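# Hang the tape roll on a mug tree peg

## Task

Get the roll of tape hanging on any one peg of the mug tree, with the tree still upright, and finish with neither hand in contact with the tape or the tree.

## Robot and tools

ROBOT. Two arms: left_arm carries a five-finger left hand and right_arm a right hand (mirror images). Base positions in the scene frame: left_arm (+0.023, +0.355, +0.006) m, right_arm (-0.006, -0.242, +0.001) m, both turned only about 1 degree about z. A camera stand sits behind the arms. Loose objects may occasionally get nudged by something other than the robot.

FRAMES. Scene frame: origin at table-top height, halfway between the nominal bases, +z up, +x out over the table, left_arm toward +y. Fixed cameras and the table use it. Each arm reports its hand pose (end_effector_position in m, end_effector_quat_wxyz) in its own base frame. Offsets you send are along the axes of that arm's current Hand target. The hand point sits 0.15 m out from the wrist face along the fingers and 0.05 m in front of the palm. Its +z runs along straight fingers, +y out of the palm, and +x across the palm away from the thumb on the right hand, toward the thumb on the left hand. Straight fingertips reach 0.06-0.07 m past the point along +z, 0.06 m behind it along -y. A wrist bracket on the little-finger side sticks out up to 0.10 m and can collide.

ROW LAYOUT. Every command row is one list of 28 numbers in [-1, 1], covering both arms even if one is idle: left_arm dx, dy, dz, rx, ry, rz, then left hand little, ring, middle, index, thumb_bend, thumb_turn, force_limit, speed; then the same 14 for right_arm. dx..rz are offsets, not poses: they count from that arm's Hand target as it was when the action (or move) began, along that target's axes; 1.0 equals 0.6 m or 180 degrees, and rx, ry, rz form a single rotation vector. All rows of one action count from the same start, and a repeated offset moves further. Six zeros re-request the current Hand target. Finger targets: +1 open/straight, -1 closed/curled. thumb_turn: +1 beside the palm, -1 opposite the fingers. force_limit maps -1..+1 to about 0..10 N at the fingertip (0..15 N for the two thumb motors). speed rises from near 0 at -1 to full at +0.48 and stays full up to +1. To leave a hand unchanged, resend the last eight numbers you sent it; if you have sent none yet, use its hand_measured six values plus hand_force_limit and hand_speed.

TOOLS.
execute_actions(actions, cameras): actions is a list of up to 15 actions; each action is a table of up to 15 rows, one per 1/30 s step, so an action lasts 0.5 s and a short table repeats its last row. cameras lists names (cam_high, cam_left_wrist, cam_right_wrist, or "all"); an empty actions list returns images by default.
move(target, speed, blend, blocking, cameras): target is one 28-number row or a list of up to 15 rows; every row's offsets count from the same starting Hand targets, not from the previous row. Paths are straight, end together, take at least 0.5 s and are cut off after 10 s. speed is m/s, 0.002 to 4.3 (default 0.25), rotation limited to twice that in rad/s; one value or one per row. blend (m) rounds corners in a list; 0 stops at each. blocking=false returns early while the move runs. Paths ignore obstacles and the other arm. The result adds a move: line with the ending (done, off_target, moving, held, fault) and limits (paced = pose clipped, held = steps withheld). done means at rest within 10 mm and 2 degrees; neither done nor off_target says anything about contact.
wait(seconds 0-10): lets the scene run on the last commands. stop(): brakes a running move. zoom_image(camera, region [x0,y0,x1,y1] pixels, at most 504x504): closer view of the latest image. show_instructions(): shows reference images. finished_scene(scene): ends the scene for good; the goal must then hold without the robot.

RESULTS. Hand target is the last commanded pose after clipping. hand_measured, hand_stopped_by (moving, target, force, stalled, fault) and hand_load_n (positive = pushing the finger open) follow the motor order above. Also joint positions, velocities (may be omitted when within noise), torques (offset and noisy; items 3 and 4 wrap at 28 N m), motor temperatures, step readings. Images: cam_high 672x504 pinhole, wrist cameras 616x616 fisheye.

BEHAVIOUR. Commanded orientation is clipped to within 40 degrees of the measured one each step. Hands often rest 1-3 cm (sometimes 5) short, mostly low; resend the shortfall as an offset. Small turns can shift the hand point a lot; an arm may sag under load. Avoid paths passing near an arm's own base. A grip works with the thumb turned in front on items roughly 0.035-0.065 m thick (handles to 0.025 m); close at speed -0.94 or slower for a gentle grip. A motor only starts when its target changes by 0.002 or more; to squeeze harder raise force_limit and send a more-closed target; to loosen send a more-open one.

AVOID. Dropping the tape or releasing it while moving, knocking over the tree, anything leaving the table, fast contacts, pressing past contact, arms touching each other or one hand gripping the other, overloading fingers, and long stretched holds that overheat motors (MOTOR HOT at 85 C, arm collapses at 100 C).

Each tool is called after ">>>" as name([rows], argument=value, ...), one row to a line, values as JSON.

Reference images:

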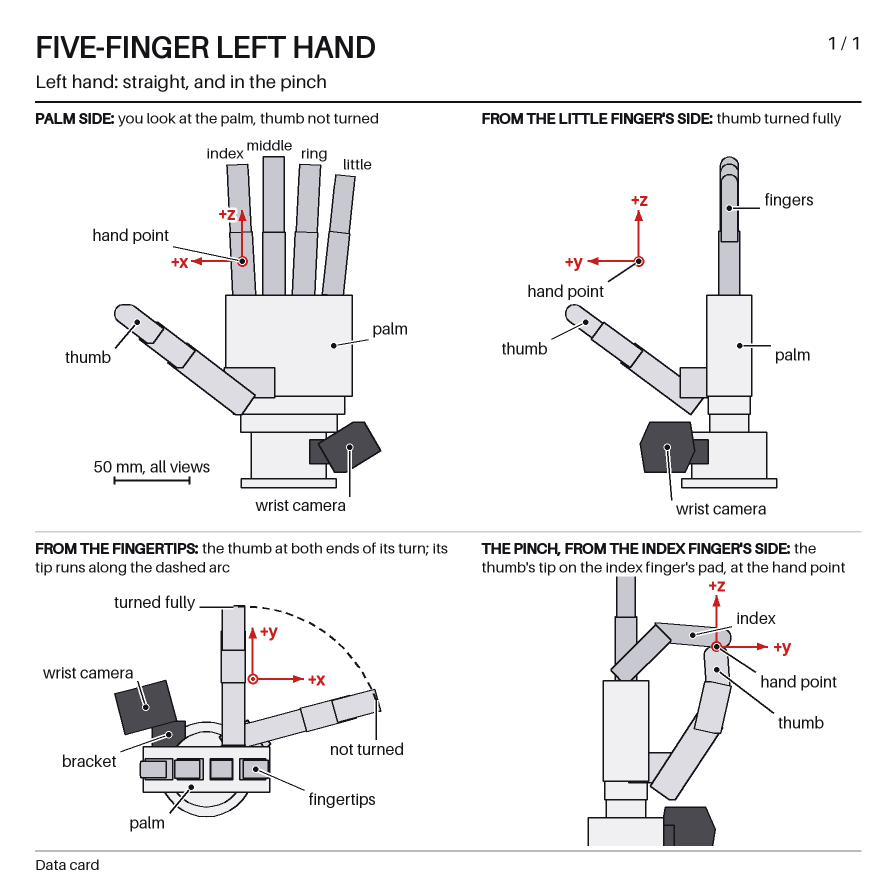

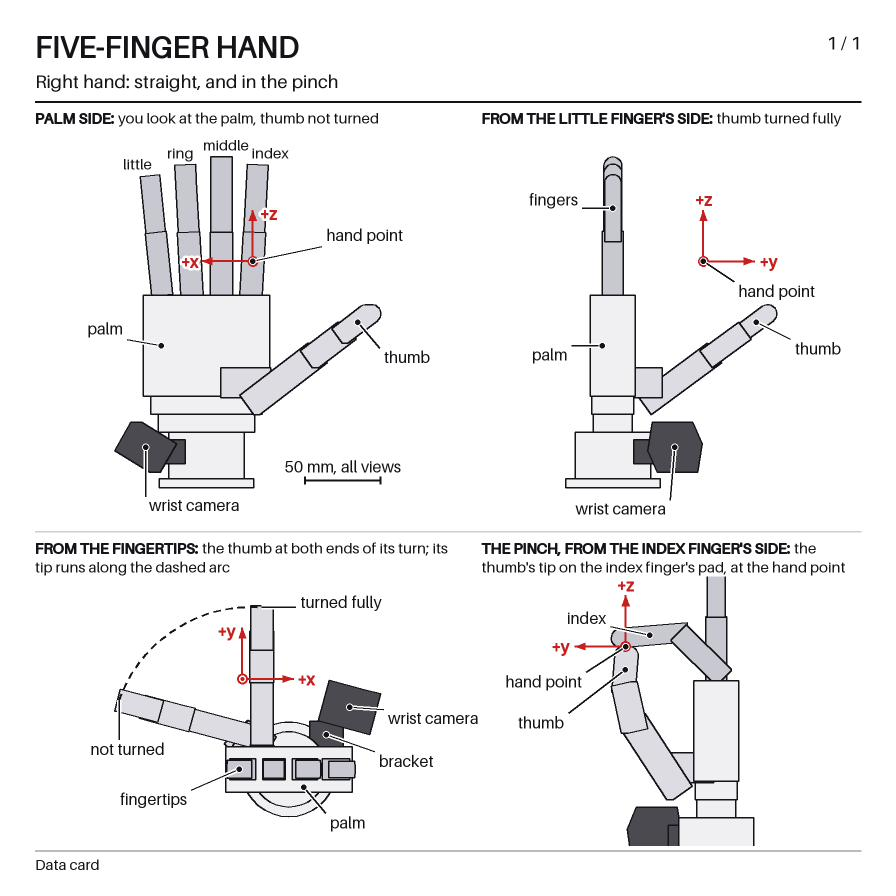

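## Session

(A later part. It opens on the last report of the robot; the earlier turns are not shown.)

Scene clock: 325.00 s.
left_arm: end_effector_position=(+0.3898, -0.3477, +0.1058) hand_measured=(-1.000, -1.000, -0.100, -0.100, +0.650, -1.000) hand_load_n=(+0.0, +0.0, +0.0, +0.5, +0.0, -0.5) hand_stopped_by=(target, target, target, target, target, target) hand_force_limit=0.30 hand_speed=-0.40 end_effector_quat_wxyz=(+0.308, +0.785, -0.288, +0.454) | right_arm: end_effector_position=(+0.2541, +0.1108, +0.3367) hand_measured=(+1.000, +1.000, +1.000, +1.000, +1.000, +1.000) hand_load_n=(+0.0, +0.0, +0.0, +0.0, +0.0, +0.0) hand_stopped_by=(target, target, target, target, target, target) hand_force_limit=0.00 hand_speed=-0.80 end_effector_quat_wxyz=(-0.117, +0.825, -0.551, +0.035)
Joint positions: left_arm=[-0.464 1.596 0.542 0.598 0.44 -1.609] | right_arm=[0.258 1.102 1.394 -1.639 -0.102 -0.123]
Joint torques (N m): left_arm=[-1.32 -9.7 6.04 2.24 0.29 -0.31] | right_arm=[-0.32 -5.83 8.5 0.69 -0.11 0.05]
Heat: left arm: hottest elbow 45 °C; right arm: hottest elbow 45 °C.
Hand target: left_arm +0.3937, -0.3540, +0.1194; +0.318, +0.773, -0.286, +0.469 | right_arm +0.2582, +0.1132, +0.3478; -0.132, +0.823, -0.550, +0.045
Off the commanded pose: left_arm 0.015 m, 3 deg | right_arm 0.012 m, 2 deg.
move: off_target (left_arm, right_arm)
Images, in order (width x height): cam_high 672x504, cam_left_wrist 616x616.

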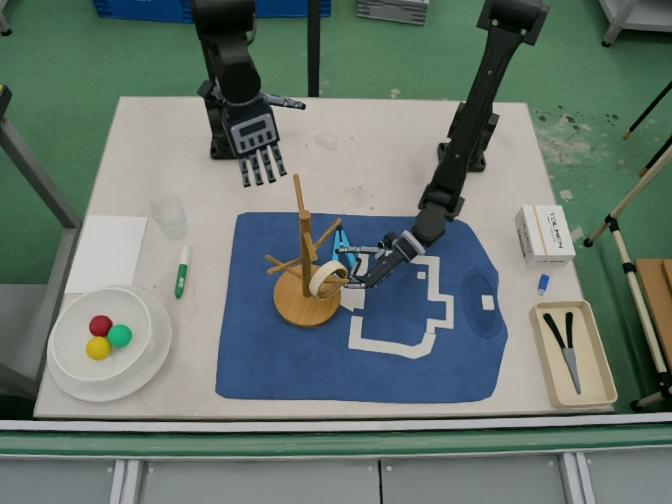

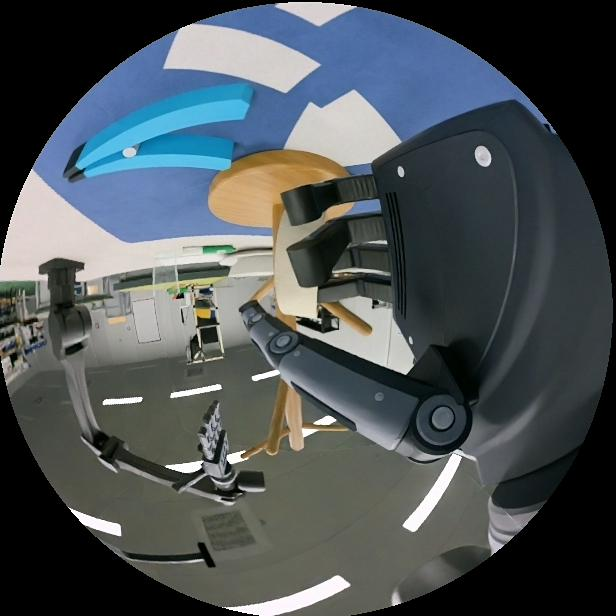

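>>> move(target=[0.022,-0.0142,-0.006,0,0,0,-1,-1,0.1,0.1,0.65,-1,0.3,-0.5,0,0,0,0,0,0,1,1,1,1,1,1,0,-0.8], cameras=["cam_high","cam_left_wrist"], speed=0.05)

>>> zoom_image(camera="cam_high", region=[270, 200, 430, 340])

>>> zoom_image(camera="cam_left_wrist", region=[160, 130, 380, 350])

Scene clock: 343.13 s.
left_arm: end_effector_position=(+0.3863, -0.3490, +0.1086) hand_measured=(-1.000, -1.000, +0.100, +0.100, +0.650, -1.000) hand_load_n=(+0.0, +0.0, +0.0, +0.0, +0.0, -0.5) hand_stopped_by=(target, target, target, target, target, target) hand_force_limit=0.30 hand_speed=-0.50 end_effector_quat_wxyz=(+0.316, +0.781, -0.293, +0.452) | right_arm: end_effector_position=(+0.2541, +0.1108, +0.3367) hand_measured=(+1.000, +1.000, +1.000, +1.000, +1.000, +1.000) hand_load_n=(+0.0, +0.0, +0.0, +0.0, +0.0, +0.0) hand_stopped_by=(target, target, target, target, target, target) hand_force_limit=0.00 hand_speed=-0.80 end_effector_quat_wxyz=(-0.117, +0.825, -0.551, +0.035)
Joint positions: left_arm=[-0.463 1.593 0.542 0.598 0.463 -1.609] | right_arm=[0.258 1.102 1.394 -1.639 -0.102 -0.123]
Joint torques (N m): left_arm=[0.97 -11.58 7.87 0.59 0.34 -0.2] | right_arm=[-1.08 -6.48 8.57 0.81 -0.12 0.08]
Heat: left arm: hottest elbow 44 °C; right arm: hottest elbow 45 °C.
Hand target: left_arm +0.4033, -0.3478, +0.1307; +0.318, +0.773, -0.286, +0.469 | right_arm +0.2582, +0.1132, +0.3478; -0.132, +0.823, -0.550, +0.045
Off the commanded pose: left_arm 0.028 m, 2 deg | right_arm 0.012 m, 2 deg.
move: off_target (left_arm, right_arm)
Images, in order (width x height): cam_high 672x504, cam_left_wrist 616x616.

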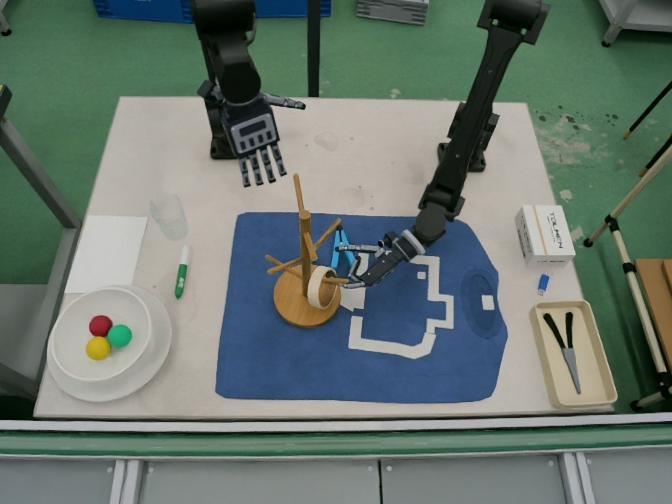

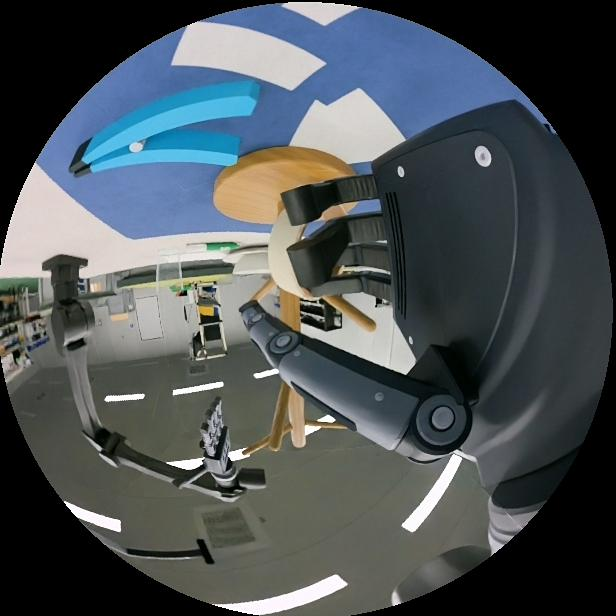

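Scaled by 3.150 from the camera's 672x504 image, which has a finer 960x720 frame.

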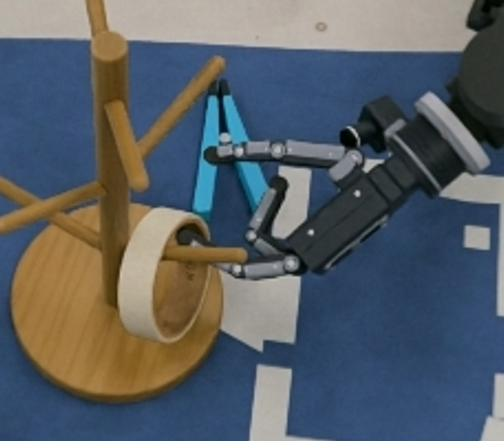

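Scaled by 2.291 from the camera's 616x616 image, which has a finer 880x880 frame.

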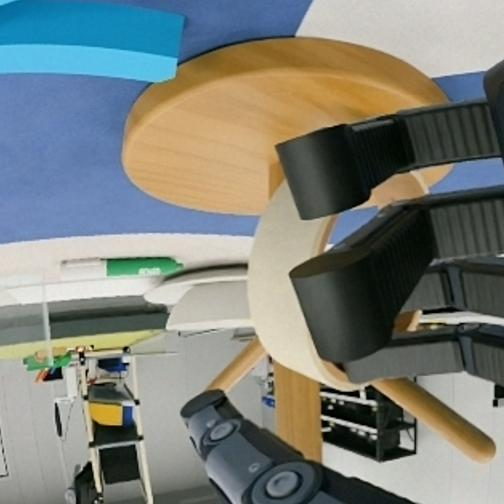

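>>> move(target=[0.01,-0.0426,-0.027,0,0,0,-1,-1,0.1,0.1,0.65,-1,0.3,-0.5,0,0,0,0,0,0,1,1,1,1,1,1,0,-0.8], cameras=["cam_high"], speed=0.06)

>>> zoom_image(camera="cam_high", region=[270, 200, 430, 340])

Scene clock: 354.83 s.
left_arm: end_effector_position=(+0.4012, -0.3164, +0.1123) hand_measured=(-1.000, -1.000, +0.100, +0.100, +0.650, -1.000) hand_load_n=(+0.0, +0.0, +0.0, +0.0, +0.0, +0.0) hand_stopped_by=(target, target, target, target, target, target) hand_force_limit=0.30 hand_speed=-0.50 end_effector_quat_wxyz=(+0.319, +0.788, -0.278, +0.447) | right_arm: end_effector_position=(+0.2541, +0.1108, +0.3367) hand_measured=(+1.000, +1.000, +1.000, +1.000, +1.000, +1.000) hand_load_n=(+0.0, +0.0, +0.0, +0.0, +0.0, +0.0) hand_stopped_by=(target, target, target, target, target, target) hand_force_limit=0.00 hand_speed=-0.80 end_effector_quat_wxyz=(-0.117, +0.825, -0.551, +0.035)
Joint positions: left_arm=[-0.367 1.573 0.542 0.55 0.538 -1.591] | right_arm=[0.258 1.102 1.394 -1.639 -0.102 -0.123]
Joint torques (N m): left_arm=[0.38 -11.46 8.51 0.57 0.39 0.03] | right_arm=[-0.56 -6.18 8.57 0.58 -0.07 0.02]
Heat: left arm: hottest elbow 44 °C; right arm: hottest elbow 45 °C.
Hand target: left_arm +0.4158, -0.3202, +0.1362; +0.318, +0.773, -0.286, +0.469 | right_arm +0.2582, +0.1132, +0.3478; -0.132, +0.823, -0.550, +0.045
Off the commanded pose: left_arm 0.028 m, 3 deg | right_arm 0.012 m, 2 deg.
move: off_target (left_arm, right_arm)
Images, in order (width x height): cam_high 672x504.

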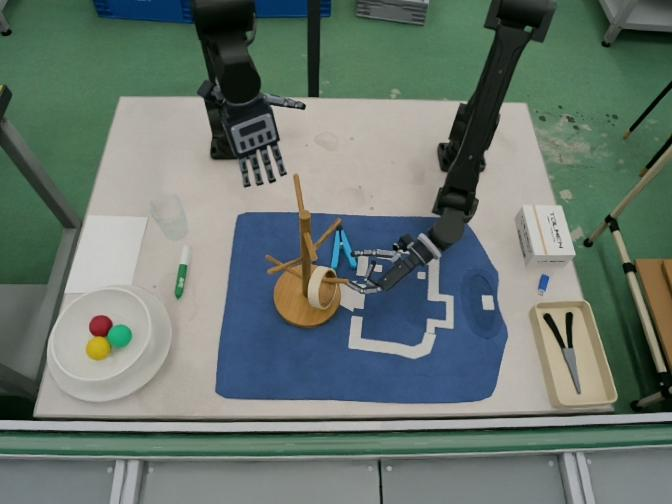

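Scaled by 3.150 from the camera's 672x504 image, which has a finer 960x720 frame.

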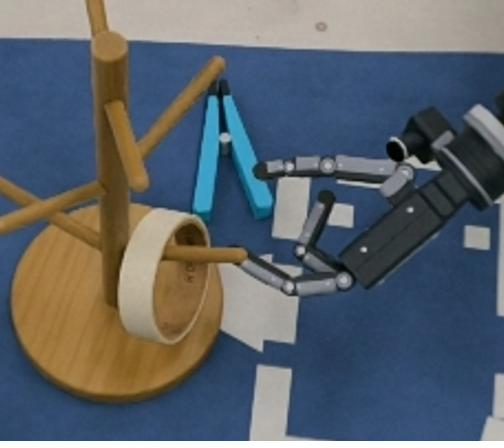

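>>> move(target=[0.0,-0.142,-0.09,0,0,0,-1,-1,0.1,0.1,0.65,-1,0.3,-0.5,0,0,0,0,0,0,1,1,1,1,1,1,0,-0.8], cameras=["cam_high"], speed=0.15)

>>> zoom_image(camera="cam_high", region=[250, 170, 430, 340])

Scene clock: 360.87 s.
left_arm: end_effector_position=(+0.4344, -0.2248, +0.1194) hand_measured=(-1.000, -1.000, +0.100, +0.100, +0.650, -1.000) hand_load_n=(+0.0, +0.0, +0.0, +0.0, +0.0, -0.5) hand_stopped_by=(target, target, target, target, target, target) hand_force_limit=0.30 hand_speed=-0.50 end_effector_quat_wxyz=(+0.322, +0.784, -0.276, +0.452) | right_arm: end_effector_position=(+0.2541, +0.1108, +0.3367) hand_measured=(+1.000, +1.000, +1.000, +1.000, +1.000, +1.000) hand_load_n=(+0.0, +0.0, +0.0, +0.0, +0.0, +0.0) hand_stopped_by=(target, target, target, target, target, target) hand_force_limit=0.00 hand_speed=-0.80 end_effector_quat_wxyz=(-0.117, +0.825, -0.551, +0.035)
Joint positions: left_arm=[-0.096 1.57 0.585 0.419 0.777 -1.431] | right_arm=[0.258 1.102 1.394 -1.639 -0.102 -0.123]
Joint torques (N m): left_arm=[0.32 -10.05 8.83 0.34 0.55 0.02] | right_arm=[-0.73 -6.3 8.65 0.75 -0.08 0.04]
Heat: left arm: hottest elbow 44 °C; right arm: hottest elbow 45 °C.
Hand target: left_arm +0.4496, -0.2251, +0.1365; +0.318, +0.773, -0.286, +0.469 | right_arm +0.2582, +0.1132, +0.3478; -0.132, +0.823, -0.550, +0.045
Off the commanded pose: left_arm 0.023 m, 3 deg | right_arm 0.012 m, 2 deg.
move: off_target (left_arm, right_arm)
Images, in order (width x height): cam_high 672x504.

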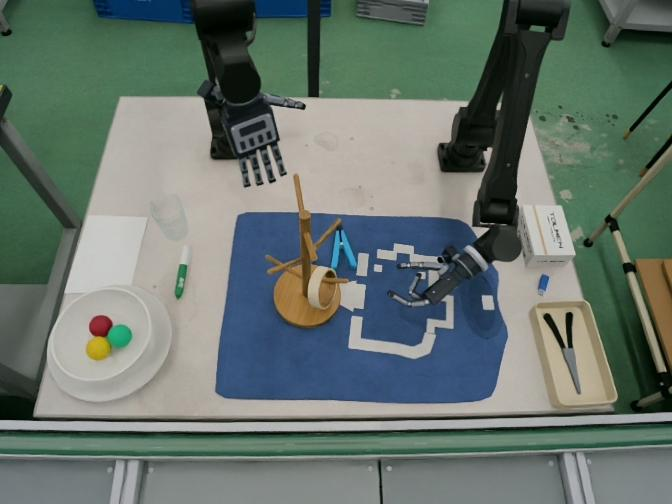

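Scaled by 2.800 from the camera's 672x504 image, which has a finer 960x720 frame.

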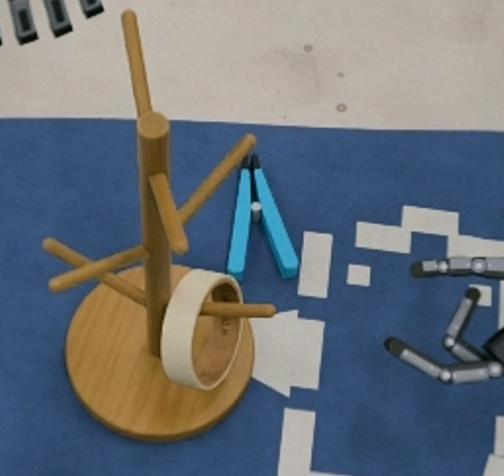

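>>> finished_scene(scene=2)

The scene is finished: the task was done.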